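## Task

Undo the knot in the plastic bag's handles, then take exactly three fruit out and set them on the table surface, not on the bag. The remaining fruit must stay inside the bag.

## Robot and tools

Robot: two arms, left_arm and right_arm, each a six-joint arm with a parallel two-finger gripper. Calibrated bases (scene frame): left_arm near (-0.002, +0.337, +0.018) m, right_arm near (+0.001, -0.268, +0.022) m. Two fixed cameras (cam_high, cam_low) look from behind the arms, and each gripper carries a wrist camera (cam_left_wrist, cam_right_wrist). All images are 672x504.

Frame: everything uses the scene frame. The origin is at table height, halfway between the nominal bases, a few cm behind the near table edge. +x points out over the table, +z up, and left_arm sits on the +y side (image left/right need not match). A gripper's fingers point along its own +z and separate along its own y. end_effector_position is the spot between the pads, about 1 cm back from the tips. Reported positions and orientations may be off by a few cm, more at long reach.

Row layout (shared by execute_actions and move): 14 numbers, each in [-1, 1]. First left_arm: dx, dy, dz, rx, ry, rz, opening. Then right_arm in the same order. Always send all 14, even if one arm stays still. dx..rz are an offset, not a pose. They are measured along scene axes from that arm's Hand target as it stood when the action or move began. rx, ry, rz form one rotation vector, turning about the Hand target's position. Scale: 1.0 = 0.6 m for position and 180 degrees for rotation (0.1 = 6 cm). Sending the same offset twice moves the arm twice. Six zeros re-command the current Hand target. opening is absolute: +1 fully open (0.093 m), -1 closed. A 0 opening is a real command, so to keep a gripper unchanged, resend its current value.

execute_actions(actions, cameras): actions is a list of actions. Each action has up to 15 rows, one per 1/30 s step, and a short action repeats its last row. Every row in an action counts from the action's starting Hand target. Images come back only when actions is empty or cameras names them; ["all"] gives every camera.

move(target, speed, blend, opening_speed, grip_force, blocking, cameras): target is one 14-number row or a list of up to 15 rows. Every row is an offset from the same starting Hand targets, not chained. speed is in m/s, 0.002 to 2.9, default 0.25; turns are limited to twice that in rad/s. It can be one value or one per target. blend is a corner radius in m (0 means stop at each target). opening_speed is in grip units per second, at least 0.2. grip_force is in newtons per pad, 10 to 50. In this task an added cap keeps it at about 25 to 37 N, and lower forces close more slowly. blocking=false returns after about 0.5 s while the move continues. The whole path list is limited to 10 s. A path ignores obstacles and the other arm, and the gripper lags and drifts more at speed. Route around an arm's own base rather than close past it. The result adds a 'move:' line: done, off_target, moving, held or fault, plus limits (paced = pose clipped; held = steps withheld). done means within 10 mm and 2 degrees; it says nothing about contact.

wait(seconds 0-10, cameras): lets time pass with the last commands held. A running move keeps going. stop(cameras): brakes a running move. zoom_image(camera, region [x0,y0,x1,y1] in pixels, at most 504x504): enlarges the latest image from that camera. read_manual(section): licence texts only. finished_scene(scene): ends the current scene for good. scene is this scene's number.

Results: each gripper's end_effector_position (m) and end_effector_quat_wxyz. Hand target is the last commanded pose after clipping, and the next offsets count from it. The gripper often stops short of it; resend zeros or the missing distance. Tool commands lists the present commands. grip_measured is the gripper motor on the -1..+1 scale. The pads meet near -0.94, and each mm of object width adds about 0.0208 to that reading. It may read up to 0.02 too open. Joint positions end with the finger gap in m. Joint torques include the arm's weight; joints 1-3 wrap at ±28 N m. Joint velocities may say 'within noise'. Motor temperatures give MOTOR HOT at 75 °C. At 90 °C the arm folds and stays idle, and at 100 °C it goes limp.

Gripping: to grip firmly, command about 0.24 below the reading for the object's width. Soft or round fruit may need lower, but lower also squeezes harder. Keep sending that value to hold. To release, send a value well above the width reading. Closing in one big jump can briefly spike the force.

Motion notes: each step, the commanded orientation is clipped to within 40 degrees of the actual one. Friction and weight leave the gripper low, short or tilted, and tiny moves may not happen or may go sideways. Check the pose after each move and correct tilt. When something blocks an arm, it keeps pushing until you command back past the gripper.

Avoid: fruit or bag leaving the table, dropping or releasing moving items, and fast hits. Above all, avoid hitting the bar, plate (up to ~3 cm above table) or rail behind the table, which give no warning. Keep the two arms, grippers and wrist cameras from touching or gripping each other. Don't hold loads stretched out or push toward unreachable poses, since this heats motors. Prefer smooth, moderate-speed moves.

Each tool is called after "Call:" as name(argument=value, ...), one argument or row to a line, values as JSON.

## Session

Call:
execute_actions(
  actions=[],
)

Scene clock: 0.00 s.
left_arm: end_effector_position=(+0.3801, +0.3612, +0.0861) grip_measured=+1.000 end_effector_quat_wxyz=(+0.526, -0.034, +0.842, +0.112) | right_arm: end_effector_position=(+0.3835, -0.3091, +0.0805) grip_measured=+1.000 end_effector_quat_wxyz=(+0.541, +0.092, +0.833, -0.064)
Joint positions: left_arm=[-0.064 1.562 0.377 0.745 -0.291 0.044 0.093] | right_arm=[-0.061 1.634 0.349 0.872 0.2 0.06 0.093]
Joint velocities: within noise
Joint torques (N m): no reading
Motor temperatures (°C): left_arm=[23 27 30 31 22 25 23] | right_arm=[25 30 32 29 25 28 24]
Heat: left arm: 31 °C; right arm: 32 °C.
Hand target: left_arm +0.3821, +0.3607, +0.0901; +0.531, -0.034, +0.839, +0.111 | right_arm +0.3859, -0.3084, +0.0852; +0.547, +0.092, +0.830, -0.062
Tool commands: left_gripper/opening=+1.0 right_gripper/opening=+1.0

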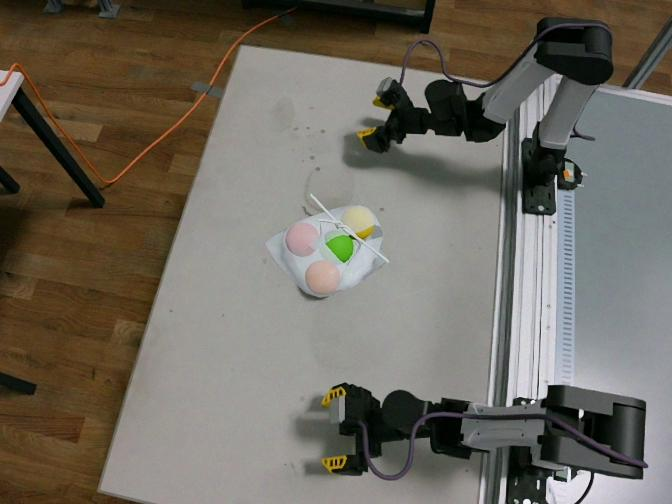

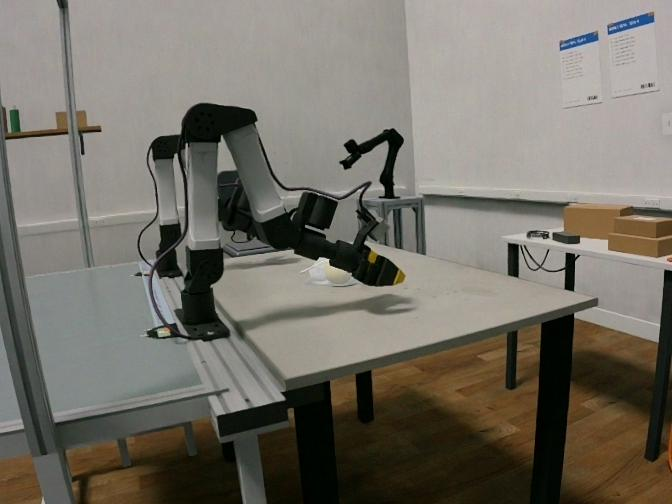

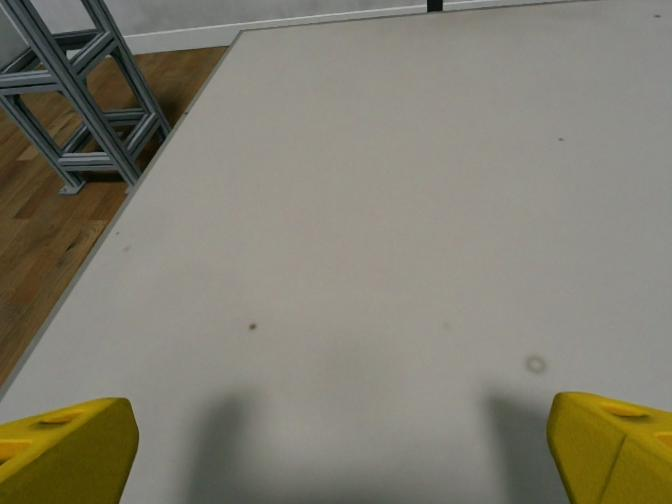

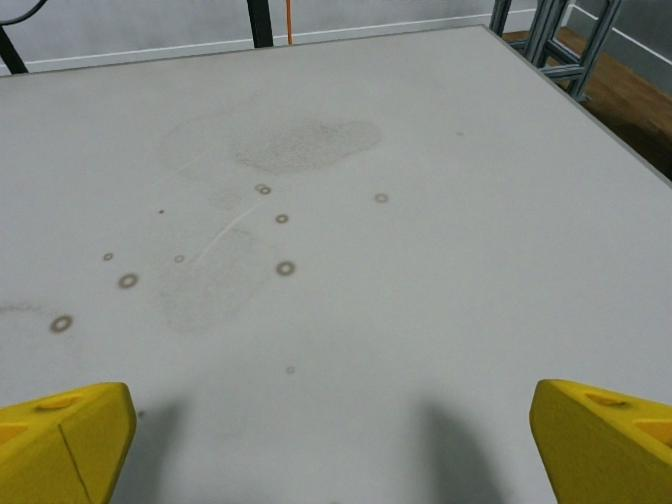

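Call:
zoom_image(
  camera="cam_high",
  region=[250, 180, 400, 310],
)

Call:
zoom_image(
  camera="cam_low",
  region=[260, 220, 420, 320],
)

Scaled by 3.360 from the camera's 672x504 image, which has a finer 960x720 frame.

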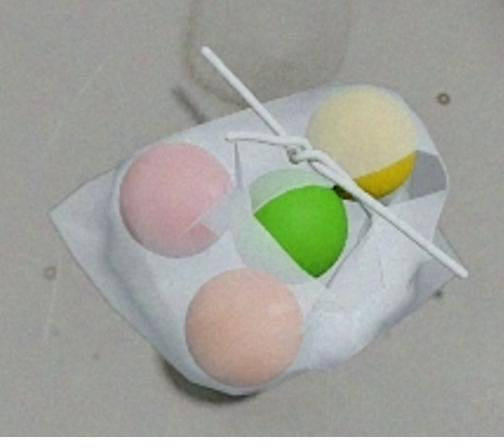

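Scaled by 3.150 from the camera's 672x504 image, which has a finer 960x720 frame.

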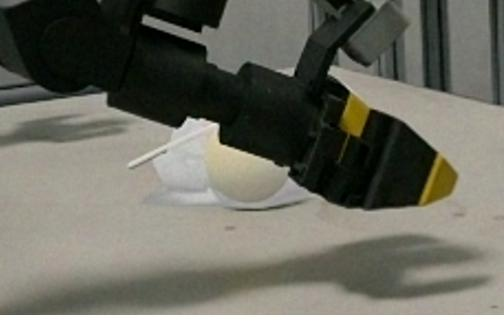

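Call:
move(
  target=[
    [0.0, -0.1, 0.233, -0.03, 0.11, -0.018, 1, 0, 0, 0, 0, 0, 0, 1],
    [0.03, -0.435, 0.25, -0.0658, 0.2193, -0.0372, 1, 0, 0, 0, 0, 0, 0, 1],
  ],
  blend=[0.05, 0],
  speed=0.25,
  cameras=["all"],
)

Scene clock: 25.37 s.
left_arm: end_effector_position=(+0.4046, +0.1002, +0.2423) grip_measured=+1.000 end_effector_quat_wxyz=(+0.233, +0.002, +0.972, +0.001) | right_arm: end_effector_position=(+0.3835, -0.3091, +0.0805) grip_measured=+1.000 end_effector_quat_wxyz=(+0.541, +0.092, +0.833, -0.064)
Joint positions: left_arm=[-0.636 2.061 2.217 -1.335 -0.289 -0.573 0.093] | right_arm=[-0.061 1.634 0.349 0.872 0.2 0.06 0.093]
Joint torques (N m): left_arm=[-0.29 -8.1 9.48 0.81 -0.02 -0.11] | right_arm=[-0.13 -6.27 5.82 1.81 0.07 0.11]
Motor temperatures (°C): left_arm=[23 29 33 37 22 25 23] | right_arm=[25 33 34 33 25 28 24]
Heat: left arm: 37 °C; right arm: 34 °C.
Hand target: left_arm +0.4001, +0.0997, +0.2401; +0.216, +0.000, +0.976, +0.000 | right_arm +0.3859, -0.3084, +0.0852; +0.547, +0.092, +0.830, -0.062
Off the commanded pose: left_arm 0.005 m, 2 deg | right_arm 0.005 m, 1 deg.
move: done

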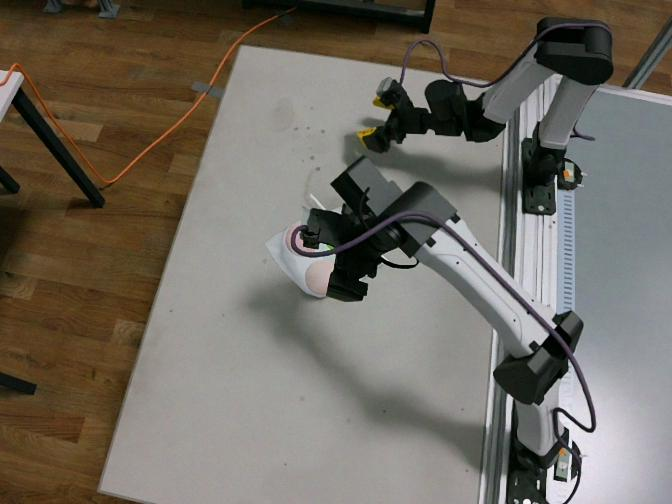

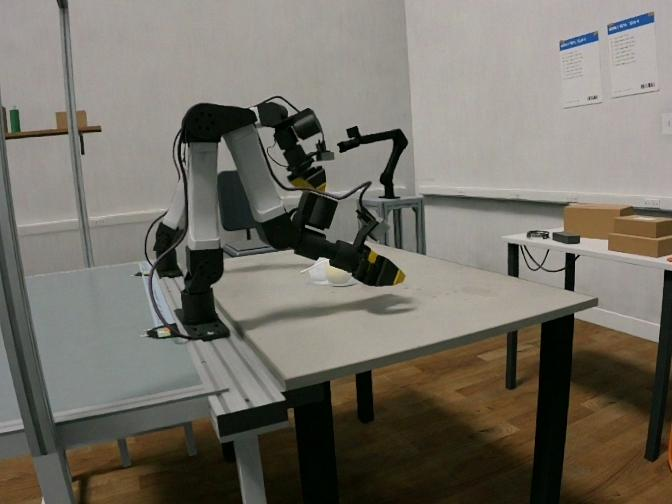

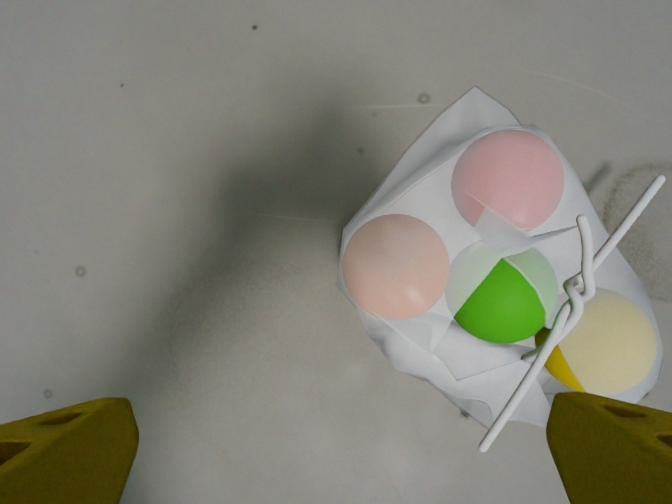

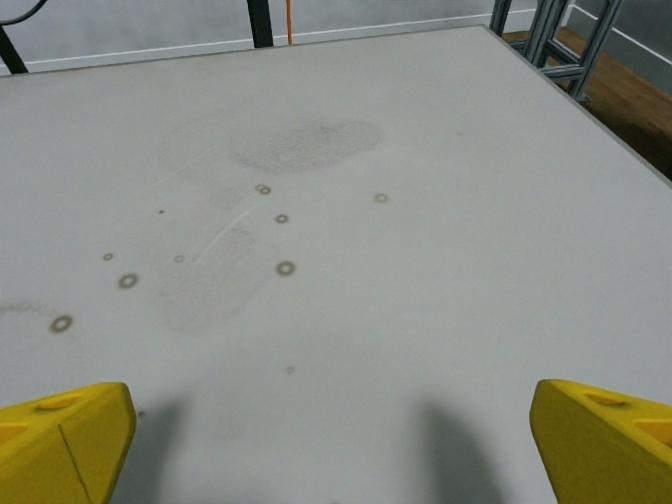

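Call:
zoom_image(
  camera="cam_left_wrist",
  region=[440, 160, 672, 460],
)

Scaled by 1.680 from the camera's 672x504 image, which has a finer 960x720 frame.

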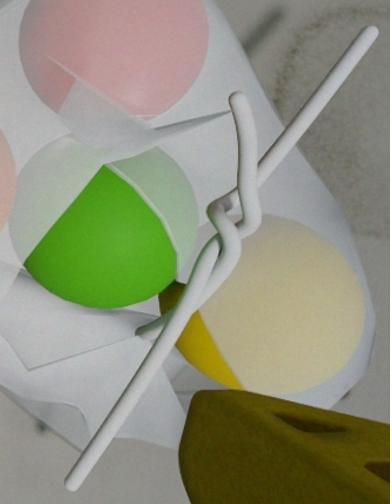

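Call:
move(
  target=[-0.033, -0.25, -0.12, 0, 0, 0, 1, 0, 0, 0, 0, 0, 0, 1],
  speed=0.2,
  cameras=["cam_high", "cam_left_wrist"],
)

Scene clock: 49.80 s.
left_arm: end_effector_position=(+0.3817, -0.0556, +0.1715) grip_measured=+1.000 end_effector_quat_wxyz=(+0.231, +0.008, +0.973, -0.029) | right_arm: end_effector_position=(+0.3835, -0.3091, +0.0805) grip_measured=+1.000 end_effector_quat_wxyz=(+0.541, +0.092, +0.833, -0.064)
Joint positions: left_arm=[-0.902 2.586 2.839 -1.475 -0.337 -0.825 0.093] | right_arm=[-0.061 1.634 0.349 0.872 0.2 0.06 0.093]
Joint torques (N m): left_arm=[-0.34 -10.61 8.98 0.74 -0.54 -0.1] | right_arm=[-0.29 -6.27 5.74 1.8 0.09 0.12]
Motor temperatures (°C): left_arm=[23 34 37 33 22 25 23] | right_arm=[25 34 34 34 25 27 24]
Heat: left arm: 37 °C; right arm: 34 °C.
Hand target: left_arm +0.3803, -0.0503, +0.1680; +0.216, +0.000, +0.976, +0.000 | right_arm +0.3859, -0.3084, +0.0852; +0.547, +0.092, +0.830, -0.062
Off the commanded pose: left_arm 0.006 m, 4 deg | right_arm 0.005 m, 1 deg.
elbow stopped short (left arm): the move would have taken joint 3 (elbow) straighter than the controller allows.
move: off_target (left_arm)
Images, in order (width x height): cam_high 672x504, cam_left_wrist 672x504.

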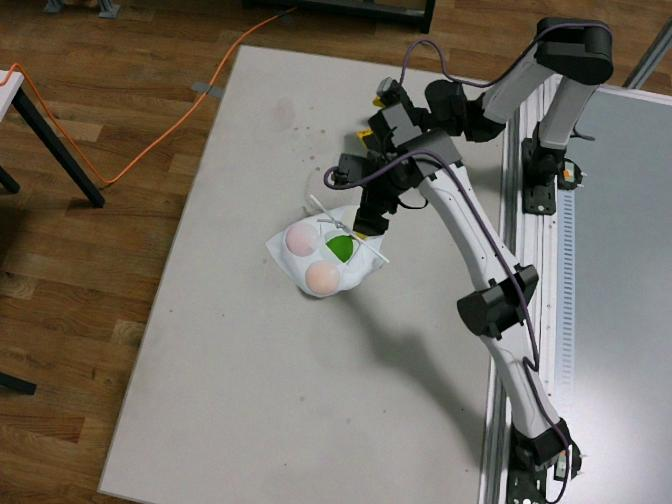

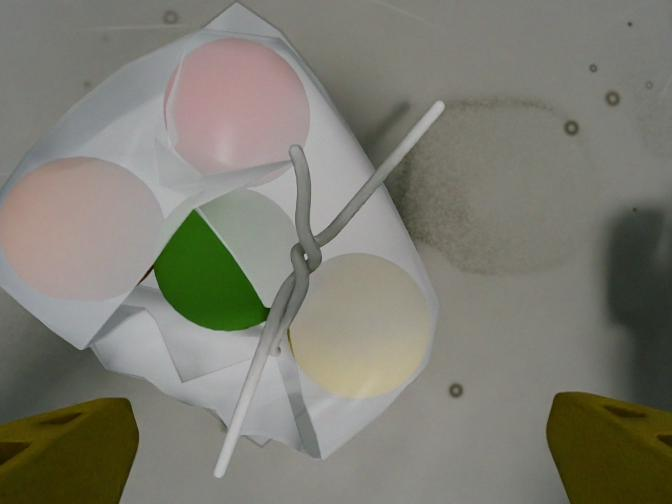

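Call:
zoom_image(
  camera="cam_left_wrist",
  region=[190, 80, 470, 290],
)

Call:
zoom_image(
  camera="cam_left_wrist",
  region=[200, 200, 400, 380],
)

Scaled by 1.800 from the camera's 672x504 image, which has a finer 960x720 frame.

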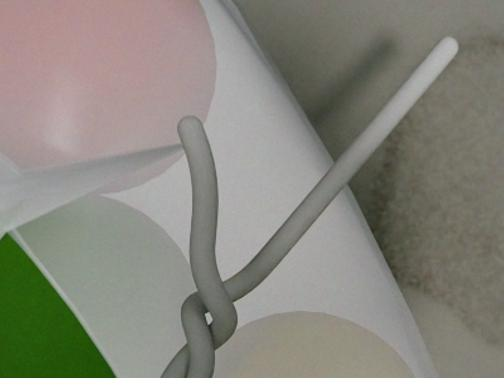

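Scaled by 2.520 from the camera's 672x504 image, which has a finer 960x720 frame.

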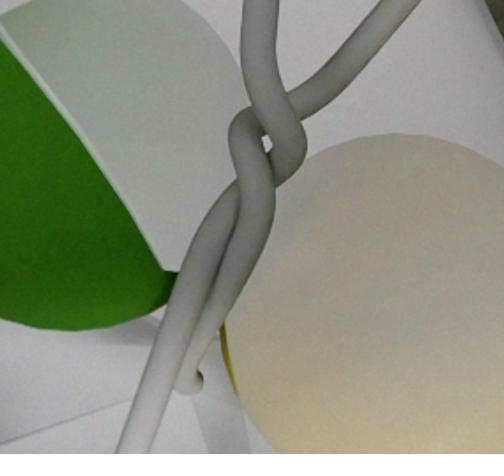

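Call:
move(
  target=[
    [0.0, 0.08, 0.1, -0.03, -0.04, -0.07, 1, 0, 0, 0, 0, 0, 0, 1],
    [0.006, 0.297, 0.048, -0.1632, -0.2126, -0.3934, 1, 0, 0, 0, 0, 0, 0, 1],
  ],
  blend=[0.05, 0],
  speed=0.25,
  cameras=["all"],
)

Scene clock: 158.60 s.
left_arm: end_effector_position=(+0.3807, +0.1296, +0.1931) grip_measured=+1.000 end_effector_quat_wxyz=(+0.445, +0.490, +0.665, -0.347) | right_arm: end_effector_position=(+0.3835, -0.3091, +0.0805) grip_measured=+1.000 end_effector_quat_wxyz=(+0.541, +0.092, +0.833, -0.064)
Joint positions: left_arm=[-0.172 1.687 1.098 -0.151 0.987 0.639 0.093] | right_arm=[-0.061 1.634 0.349 0.872 0.2 0.06 0.093]
Joint torques (N m): left_arm=[-0.02 -6.02 8.57 1.9 0.77 0.22] | right_arm=[-0.25 -6.39 5.65 1.83 0.06 0.11]
Motor temperatures (°C): left_arm=[23 43 39 31 22 24 22] | right_arm=[25 35 35 37 25 27 24]
Heat: left arm: 43 °C; right arm: 37 °C.
Hand target: left_arm +0.3839, +0.1279, +0.1969; +0.455, +0.498, +0.650, -0.349 | right_arm +0.3859, -0.3084, +0.0852; +0.547, +0.092, +0.830, -0.062
Off the commanded pose: left_arm 0.005 m, 2 deg | right_arm 0.005 m, 1 deg.
move: done

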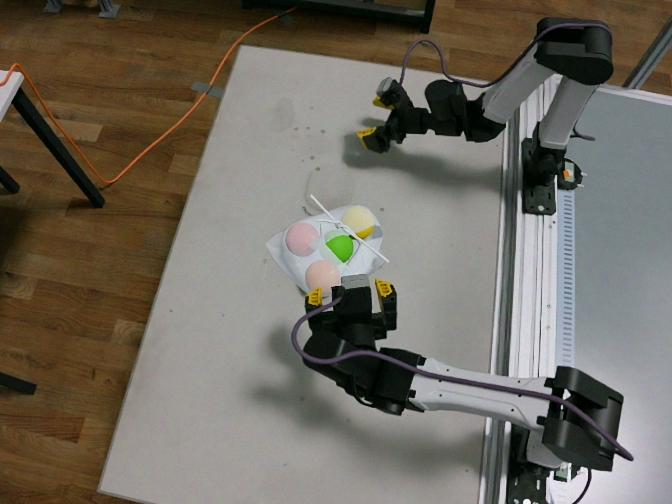

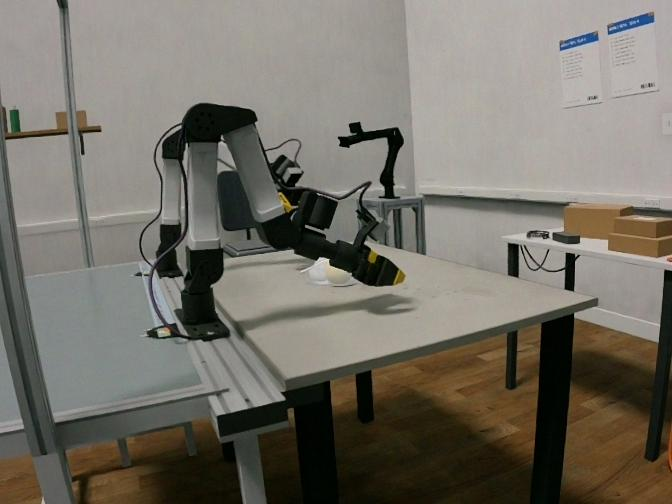

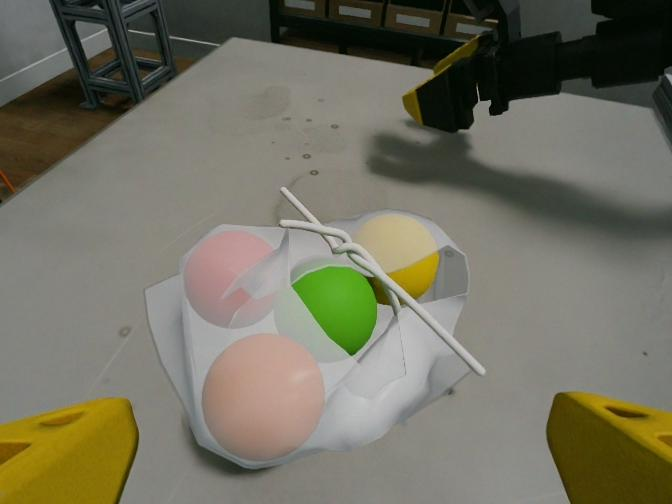

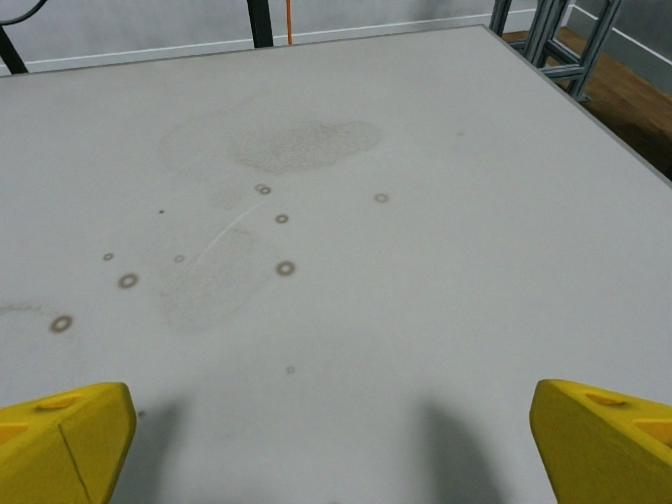

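Call:
zoom_image(
  camera="cam_left_wrist",
  region=[130, 170, 500, 480],
)

Call:
zoom_image(
  camera="cam_left_wrist",
  region=[260, 170, 500, 390],
)

Scaled by 1.362 from the camera's 672x504 image, which has a finer 960x720 frame.

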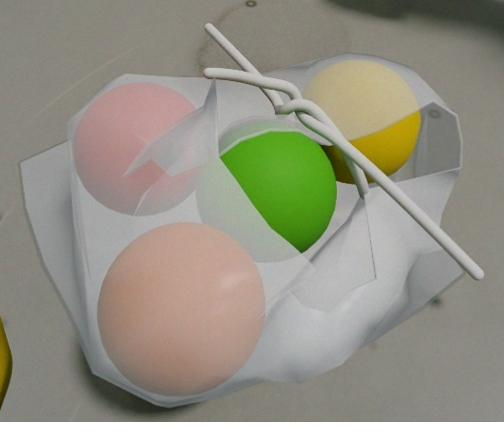

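Scaled by 2.100 from the camera's 672x504 image, which has a finer 960x720 frame.

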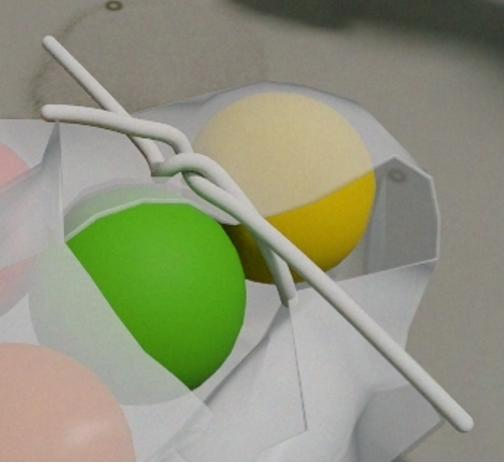

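Call:
move(
  target=[
    [0, 0, 0, 0, 0, 0, 1, 0.0, 0.12, 0.16, 0.01, 0.1, 0.03, 1],
    [0, 0, 0, 0, 0, 0, 1, 0.042, 0.439, 0.158, 0.0265, 0.2311, 0.0673, 1],
  ],
  blend=[0.05, 0],
  speed=0.25,
  cameras=["all"],
)

Scene clock: 170.83 s.
left_arm: end_effector_position=(+0.3807, +0.1296, +0.1932) grip_measured=+1.000 end_effector_quat_wxyz=(+0.445, +0.490, +0.665, -0.347) | right_arm: end_effector_position=(+0.4116, -0.0499, +0.1827) grip_measured=+1.000 end_effector_quat_wxyz=(+0.228, +0.000, +0.974, -0.002)
Joint positions: left_arm=[-0.172 1.687 1.098 -0.151 0.987 0.639 0.093] | right_arm=[0.551 1.97 1.817 -1.032 0.276 0.535 0.093]
Joint torques (N m): left_arm=[-0.08 -6.06 8.61 1.88 0.81 0.18] | right_arm=[0.12 -8.51 9.69 0.69 0.06 0.22]
Heat: left arm: 41 °C; right arm: 37 °C.
Hand target: left_arm +0.3839, +0.1279, +0.1969; +0.455, +0.498, +0.650, -0.349 | right_arm +0.4111, -0.0450, +0.1799; +0.217, +0.000, +0.976, +0.000
Off the commanded pose: left_arm 0.005 m, 2 deg | right_arm 0.006 m, 1 deg.
move: done

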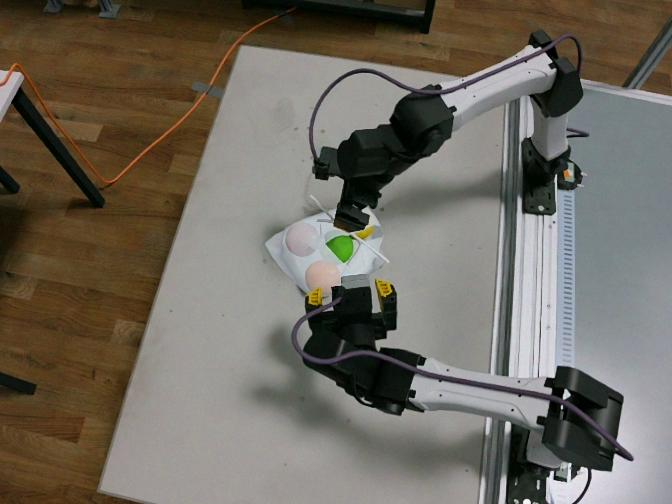

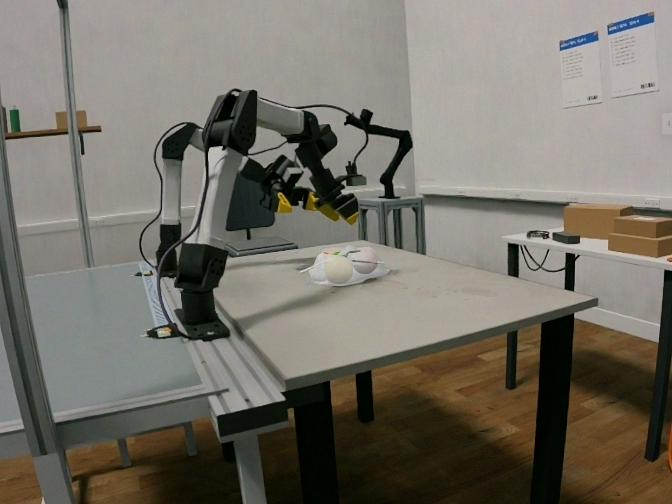

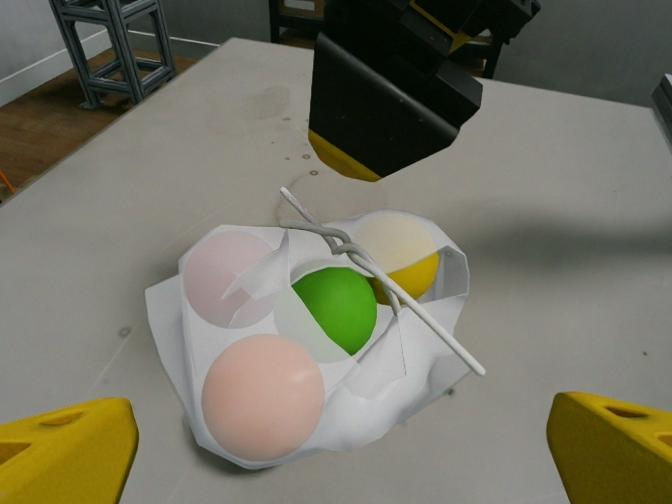

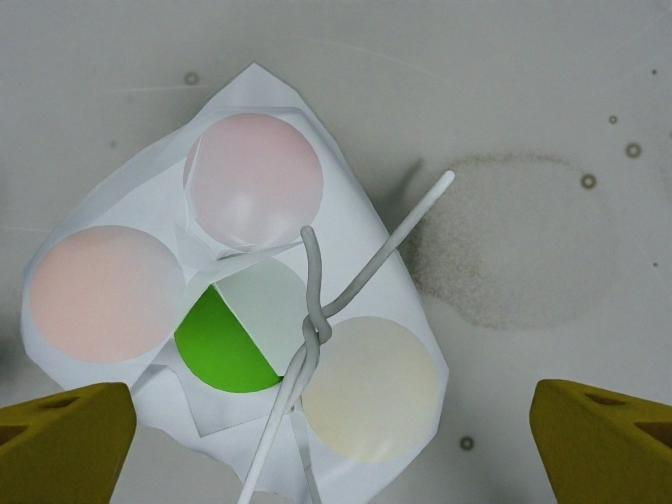

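Call:
move(
  target=[0, 0, 0, 0, 0, 0, 1, 0.044, 0.0165, -0.0965, 0, 0, 0, -0.3],
  speed=0.15,
  cameras=["cam_left_wrist", "cam_right_wrist"],
)

Scene clock: 192.63 s.
left_arm: end_effector_position=(+0.3807, +0.1296, +0.1932) grip_measured=+1.000 end_effector_quat_wxyz=(+0.445, +0.490, +0.665, -0.347) | right_arm: end_effector_position=(+0.4337, -0.0377, +0.1309) grip_measured=-0.297 end_effector_quat_wxyz=(+0.219, +0.002, +0.976, -0.006)
Joint positions: left_arm=[-0.172 1.687 1.098 -0.151 0.987 0.639 0.093] | right_arm=[0.542 2.092 1.797 -0.91 0.269 0.536 0.031]
Joint torques (N m): left_arm=[-0.03 -5.98 8.65 1.89 0.82 0.17] | right_arm=[-0.92 -9.95 6.31 1.16 0.08 0.04]
Motor temperatures (°C): left_arm=[23 38 40 36 22 24 22] | right_arm=[25 38 36 34 25 27 24]
Heat: left arm: 40 °C; right arm: 38 °C.
Hand target: left_arm +0.3839, +0.1279, +0.1969; +0.455, +0.498, +0.650, -0.349 | right_arm +0.4375, -0.0351, +0.1220; +0.217, +0.000, +0.976, +0.000
Off the commanded pose: left_arm 0.005 m, 2 deg | right_arm 0.010 m, 1 deg.
move: done
Images, in order (width x height): cam_left_wrist 672x504, cam_right_wrist 672x504.

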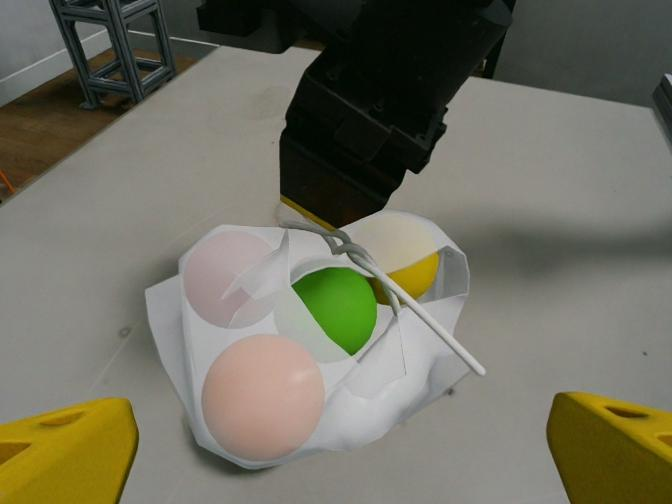

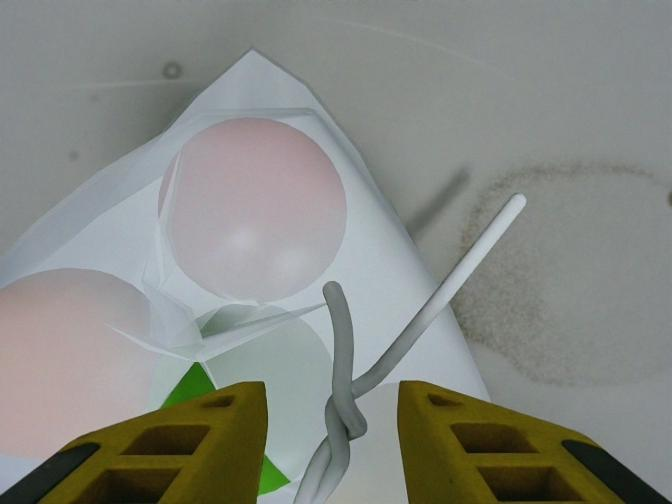

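Call:
zoom_image(
  camera="cam_right_wrist",
  region=[180, 230, 480, 455],
)

Call:
zoom_image(
  camera="cam_left_wrist",
  region=[230, 160, 470, 340],
)

Scaled by 1.680 from the camera's 672x504 image, which has a finer 960x720 frame.

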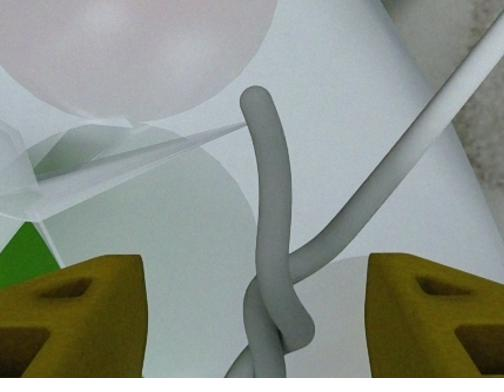

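Scaled by 2.100 from the camera's 672x504 image, which has a finer 960x720 frame.

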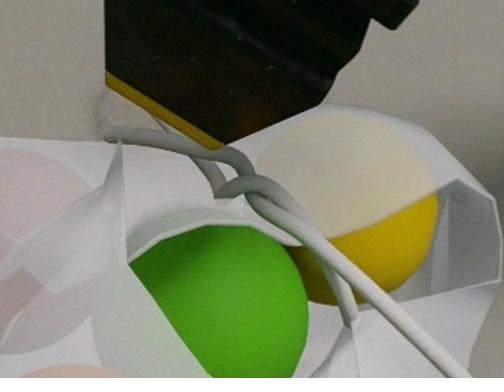

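Call:
move(
  target=[0, 0, 0, 0, 0, 0, 1, 0.0072, -0.0022, -0.055, 0, 0, 0, -0.35],
  speed=0.1,
  cameras=["cam_left_wrist", "cam_right_wrist"],
)

Scene clock: 213.33 s.
left_arm: end_effector_position=(+0.3807, +0.1296, +0.1932) grip_measured=+1.000 end_effector_quat_wxyz=(+0.445, +0.490, +0.665, -0.347) | right_arm: end_effector_position=(+0.4395, -0.0380, +0.1016) grip_measured=-0.347 end_effector_quat_wxyz=(+0.222, +0.004, +0.975, -0.003)
Joint positions: left_arm=[-0.172 1.687 1.098 -0.151 0.987 0.639 0.093] | right_arm=[0.532 2.116 1.714 -0.792 0.266 0.528 0.029]
Joint torques (N m): left_arm=[-0.03 -6.09 8.55 1.89 0.8 0.17] | right_arm=[-0.98 -9.89 5.82 1.14 0.09 0.07]
Heat: left arm: 40 °C; right arm: 38 °C.
Hand target: left_arm +0.3839, +0.1279, +0.1969; +0.455, +0.498, +0.650, -0.349 | right_arm +0.4418, -0.0366, +0.0891; +0.217, +0.000, +0.976, +0.000
Off the commanded pose: left_arm 0.005 m, 2 deg | right_arm 0.013 m, 1 deg.
move: off_target (right_arm)
Images, in order (width x height): cam_left_wrist 672x504, cam_right_wrist 672x504.

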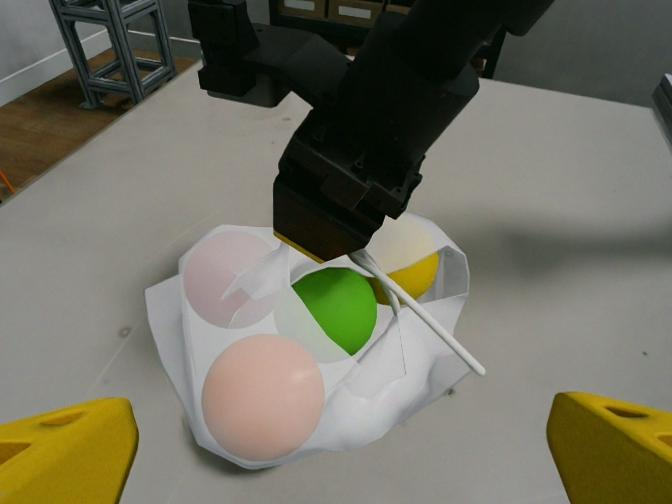

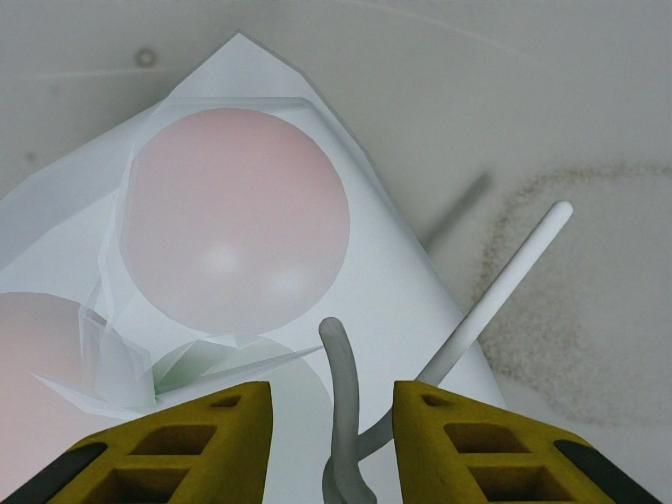

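Call:
move(
  target=[0, 0, 0, 0, 0, 0, 1, 0.005, -0.005, -0.0367, 0, 0, 0, -0.4],
  speed=0.08,
  cameras=["cam_left_wrist", "cam_right_wrist"],
)

Scene clock: 221.67 s.
left_arm: end_effector_position=(+0.3807, +0.1296, +0.1932) grip_measured=+1.000 end_effector_quat_wxyz=(+0.445, +0.490, +0.665, -0.347) | right_arm: end_effector_position=(+0.4472, -0.0401, +0.0893) grip_measured=-0.397 end_effector_quat_wxyz=(+0.235, +0.008, +0.972, +0.003)
Joint positions: left_arm=[-0.172 1.687 1.098 -0.151 0.987 0.639 0.093] | right_arm=[0.519 2.123 1.665 -0.704 0.264 0.52 0.026]
Joint torques (N m): left_arm=[-0.05 -6.02 8.57 1.88 0.78 0.17] | right_arm=[-0.75 -8.68 5.31 1.16 0.04 0.02]
Heat: left arm: 40 °C; right arm: 40 °C.
Hand target: left_arm +0.3839, +0.1279, +0.1969; +0.455, +0.498, +0.650, -0.349 | right_arm +0.4448, -0.0396, +0.0670; +0.217, +0.000, +0.976, +0.000
Off the commanded pose: left_arm 0.005 m, 2 deg | right_arm 0.022 m, 2 deg.
move: off_target (right_arm)
Images, in order (width x height): cam_left_wrist 672x504, cam_right_wrist 672x504.

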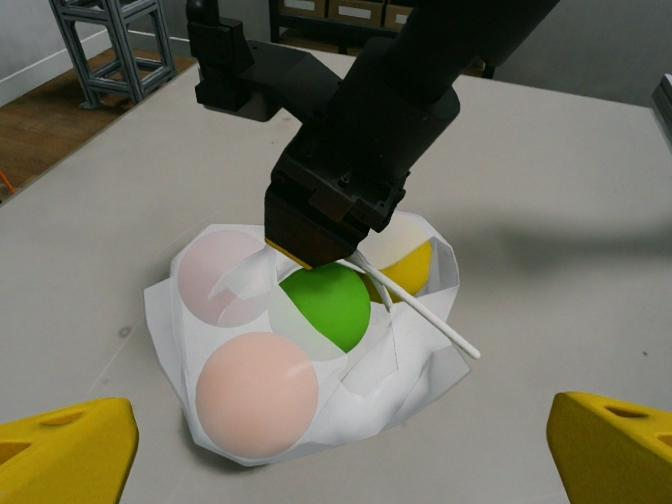

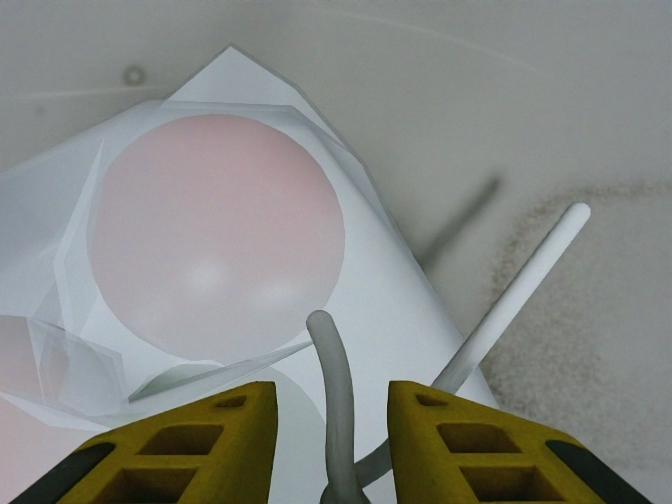

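Call:
move(
  target=[0, 0, 0, 0, 0, 0, 1, 0.0, 0.0, -0.025, 0, 0, 0, -0.4],
  speed=0.06,
  cameras=["cam_left_wrist", "cam_right_wrist"],
)

Scene clock: 233.60 s.
left_arm: end_effector_position=(+0.3807, +0.1296, +0.1932) grip_measured=+1.000 end_effector_quat_wxyz=(+0.445, +0.490, +0.665, -0.347) | right_arm: end_effector_position=(+0.4502, -0.0378, +0.0743) grip_measured=-0.397 end_effector_quat_wxyz=(+0.239, +0.009, +0.971, +0.006)
Joint positions: left_arm=[-0.172 1.687 1.098 -0.151 0.987 0.639 0.093] | right_arm=[0.519 2.144 1.633 -0.64 0.264 0.519 0.026]
Joint torques (N m): left_arm=[-0.08 -6.09 8.54 1.91 0.8 0.18] | right_arm=[-0.76 -9.2 5.27 1.07 0.01 0]
Heat: left arm: 41 °C; right arm: 41 °C.
Hand target: left_arm +0.3839, +0.1279, +0.1969; +0.455, +0.498, +0.650, -0.349 | right_arm +0.4448, -0.0395, +0.0520; +0.217, +0.000, +0.976, +0.000
Off the commanded pose: left_arm 0.005 m, 2 deg | right_arm 0.023 m, 3 deg.
move: off_target (right_arm)
Images, in order (width x height): cam_left_wrist 672x504, cam_right_wrist 672x504.

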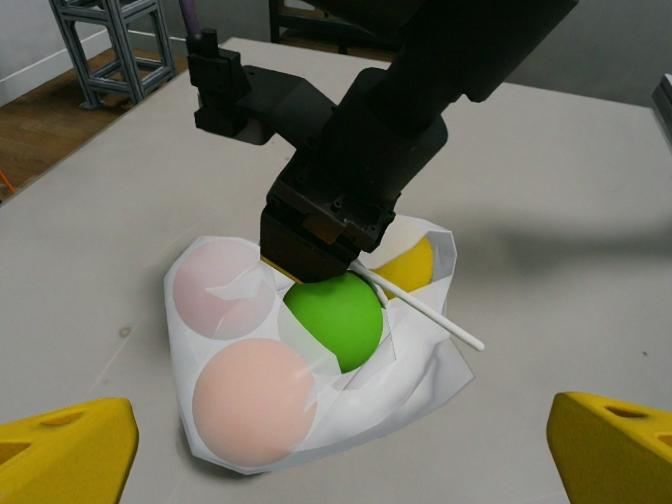

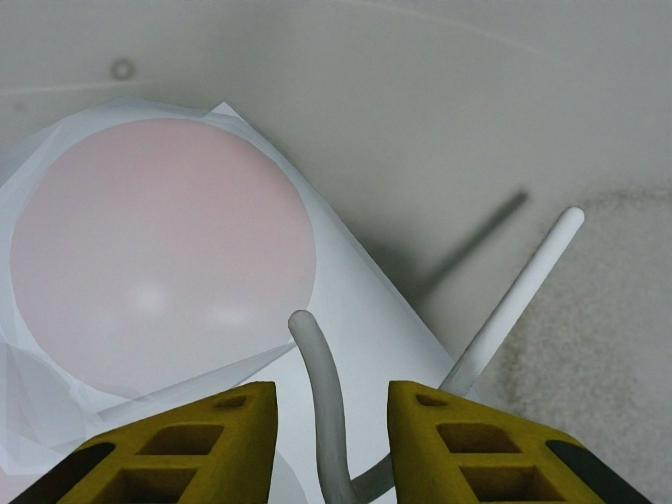

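Call:
move(
  target=[0, 0, 0, 0, 0, 0, 1, 0.02, 0.0, 0.09, 0, 0, 0, -0.5],
  speed=0.08,
  cameras=["cam_left_wrist", "cam_right_wrist"],
)

Scene clock: 247.93 s.
left_arm: end_effector_position=(+0.3807, +0.1296, +0.1932) grip_measured=+1.000 end_effector_quat_wxyz=(+0.445, +0.490, +0.665, -0.347) | right_arm: end_effector_position=(+0.4556, -0.0398, +0.1118) grip_measured=-0.497 end_effector_quat_wxyz=(+0.230, +0.005, +0.973, +0.002)
Joint positions: left_arm=[-0.172 1.687 1.098 -0.151 0.987 0.639 0.093] | right_arm=[0.51 2.144 1.792 -0.817 0.257 0.506 0.021]
Joint torques (N m): left_arm=[-0.06 -6.11 8.62 1.88 0.8 0.2] | right_arm=[-0.88 -9.68 9.29 0.69 0.04 0.05]
Heat: left arm: 41 °C; right arm: 42 °C.
Hand target: left_arm +0.3839, +0.1279, +0.1969; +0.455, +0.498, +0.650, -0.349 | right_arm +0.4568, -0.0396, +0.1059; +0.217, +0.000, +0.976, +0.000
Off the commanded pose: left_arm 0.005 m, 2 deg | right_arm 0.006 m, 2 deg.
move: done
Images, in order (width x height): cam_left_wrist 672x504, cam_right_wrist 672x504.

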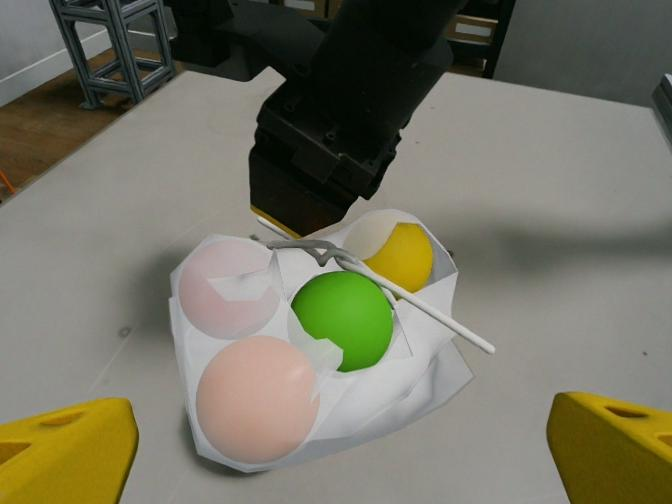

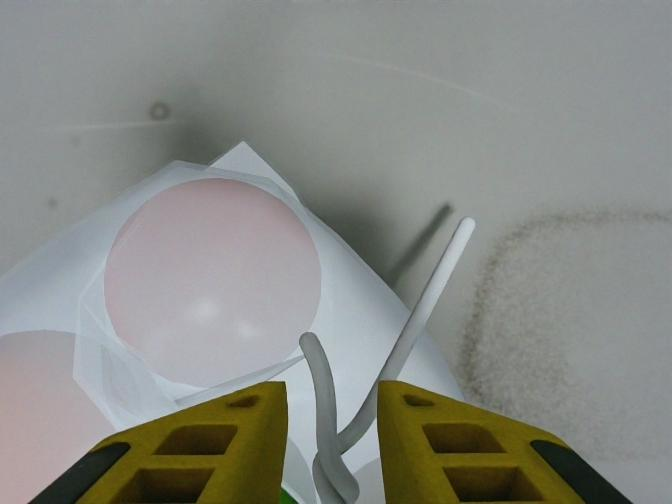

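Call:
zoom_image(
  camera="cam_left_wrist",
  region=[230, 190, 510, 400],
)

Call:
zoom_image(
  camera="cam_right_wrist",
  region=[200, 200, 500, 504],
)

Scaled by 1.800 from the camera's 672x504 image, which has a finer 960x720 frame.

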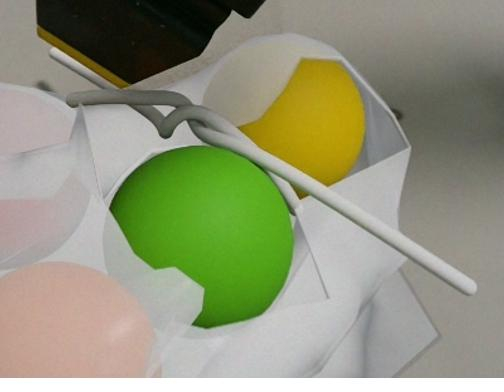

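Scaled by 1.658 from the camera's 672x504 image, which has a finer 960x720 frame.

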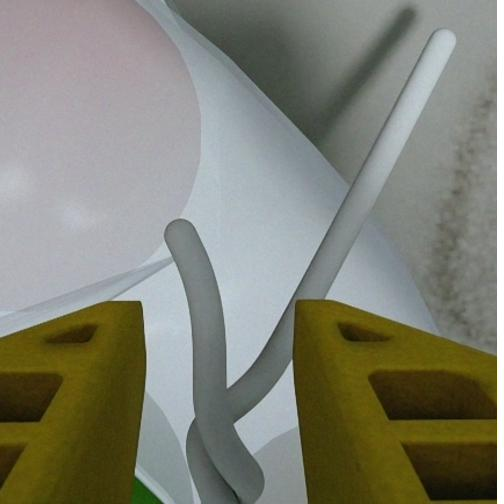

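Call:
move(
  target=[0, 0, 0, 0, 0, 0, 1, -0.0113, 0.011, -0.0232, 0, 0, 0.1667, -0.5],
  speed=0.1,
  cameras=["cam_left_wrist", "cam_right_wrist"],
)

Scene clock: 277.40 s.
left_arm: end_effector_position=(+0.3807, +0.1296, +0.1932) grip_measured=+1.000 end_effector_quat_wxyz=(+0.445, +0.490, +0.665, -0.347) | right_arm: end_effector_position=(+0.4467, -0.0335, +0.0820) grip_measured=-0.497 end_effector_quat_wxyz=(+0.192, -0.251, +0.948, +0.047)
Joint positions: left_arm=[-0.172 1.687 1.098 -0.151 0.987 0.639 0.093] | right_arm=[0.449 2.144 1.694 -0.726 0.018 -0.033 0.021]
Joint torques (N m): left_arm=[-0.02 -6.06 8.61 1.89 0.8 0.18] | right_arm=[-0.66 -14.11 5.57 1.19 -0.11 0.02]
Motor temperatures (°C): left_arm=[23 35 41 39 22 24 22] | right_arm=[25 45 38 32 24 27 24]
Heat: left arm: 41 °C; right arm: 45 °C.
Hand target: left_arm +0.3839, +0.1279, +0.1969; +0.455, +0.498, +0.650, -0.349 | right_arm +0.4500, -0.0329, +0.0920; +0.209, -0.253, +0.943, +0.056
Off the commanded pose: left_arm 0.005 m, 2 deg | right_arm 0.011 m, 2 deg.
move: off_target (right_arm)
Images, in order (width x height): cam_left_wrist 672x504, cam_right_wrist 672x504.

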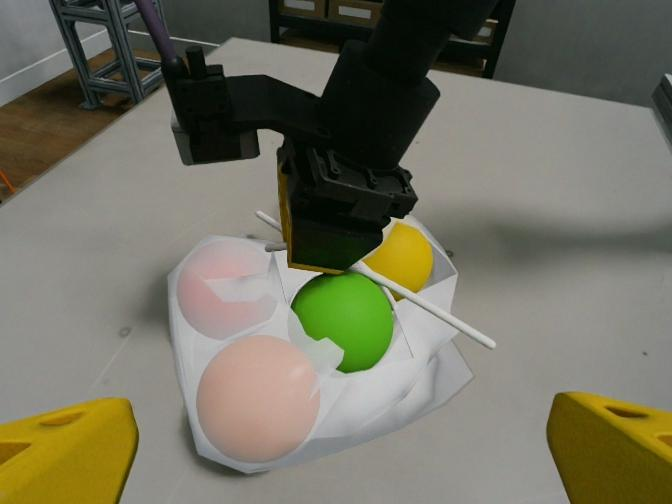

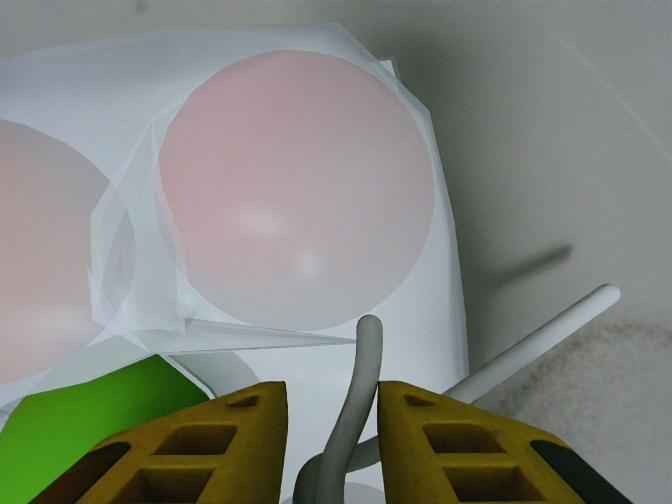

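Call:
move(
  target=[0, 0, 0, 0, 0, 0, 1, 0.022, -0.0047, 0.01, 0, 0, 0, -0.6],
  speed=0.08,
  cameras=["cam_left_wrist", "cam_right_wrist"],
)

Scene clock: 287.20 s.
left_arm: end_effector_position=(+0.3807, +0.1296, +0.1932) grip_measured=+1.000 end_effector_quat_wxyz=(+0.445, +0.490, +0.665, -0.347) | right_arm: end_effector_position=(+0.4596, -0.0371, +0.0943) grip_measured=-0.597 end_effector_quat_wxyz=(+0.209, -0.249, +0.944, +0.051)
Joint positions: left_arm=[-0.172 1.687 1.098 -0.151 0.987 0.639 0.093] | right_arm=[0.429 2.144 1.731 -0.726 0.009 -0.05 0.017]
Joint torques (N m): left_arm=[-0.03 -6.12 8.58 1.9 0.8 0.19] | right_arm=[-0.87 -11.08 9.39 0.87 -0.1 0.01]
Heat: left arm: 41 °C; right arm: 49 °C.
Hand target: left_arm +0.3839, +0.1279, +0.1969; +0.455, +0.498, +0.650, -0.349 | right_arm +0.4632, -0.0357, +0.0980; +0.209, -0.253, +0.943, +0.056
Off the commanded pose: left_arm 0.005 m, 2 deg | right_arm 0.005 m, 1 deg.
move: done
Images, in order (width x height): cam_left_wrist 672x504, cam_right_wrist 672x504.

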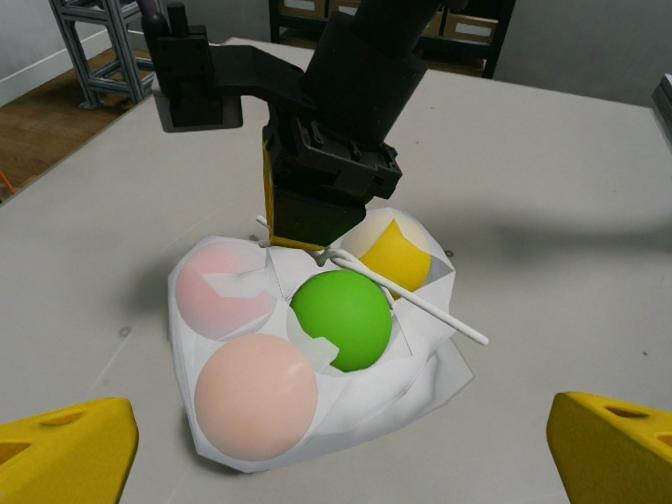

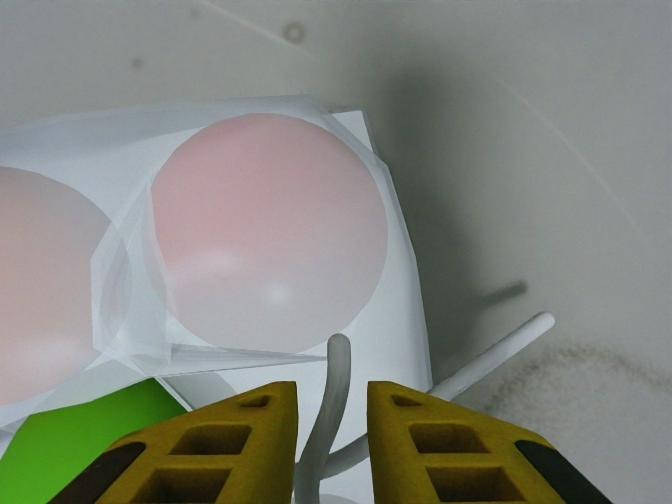

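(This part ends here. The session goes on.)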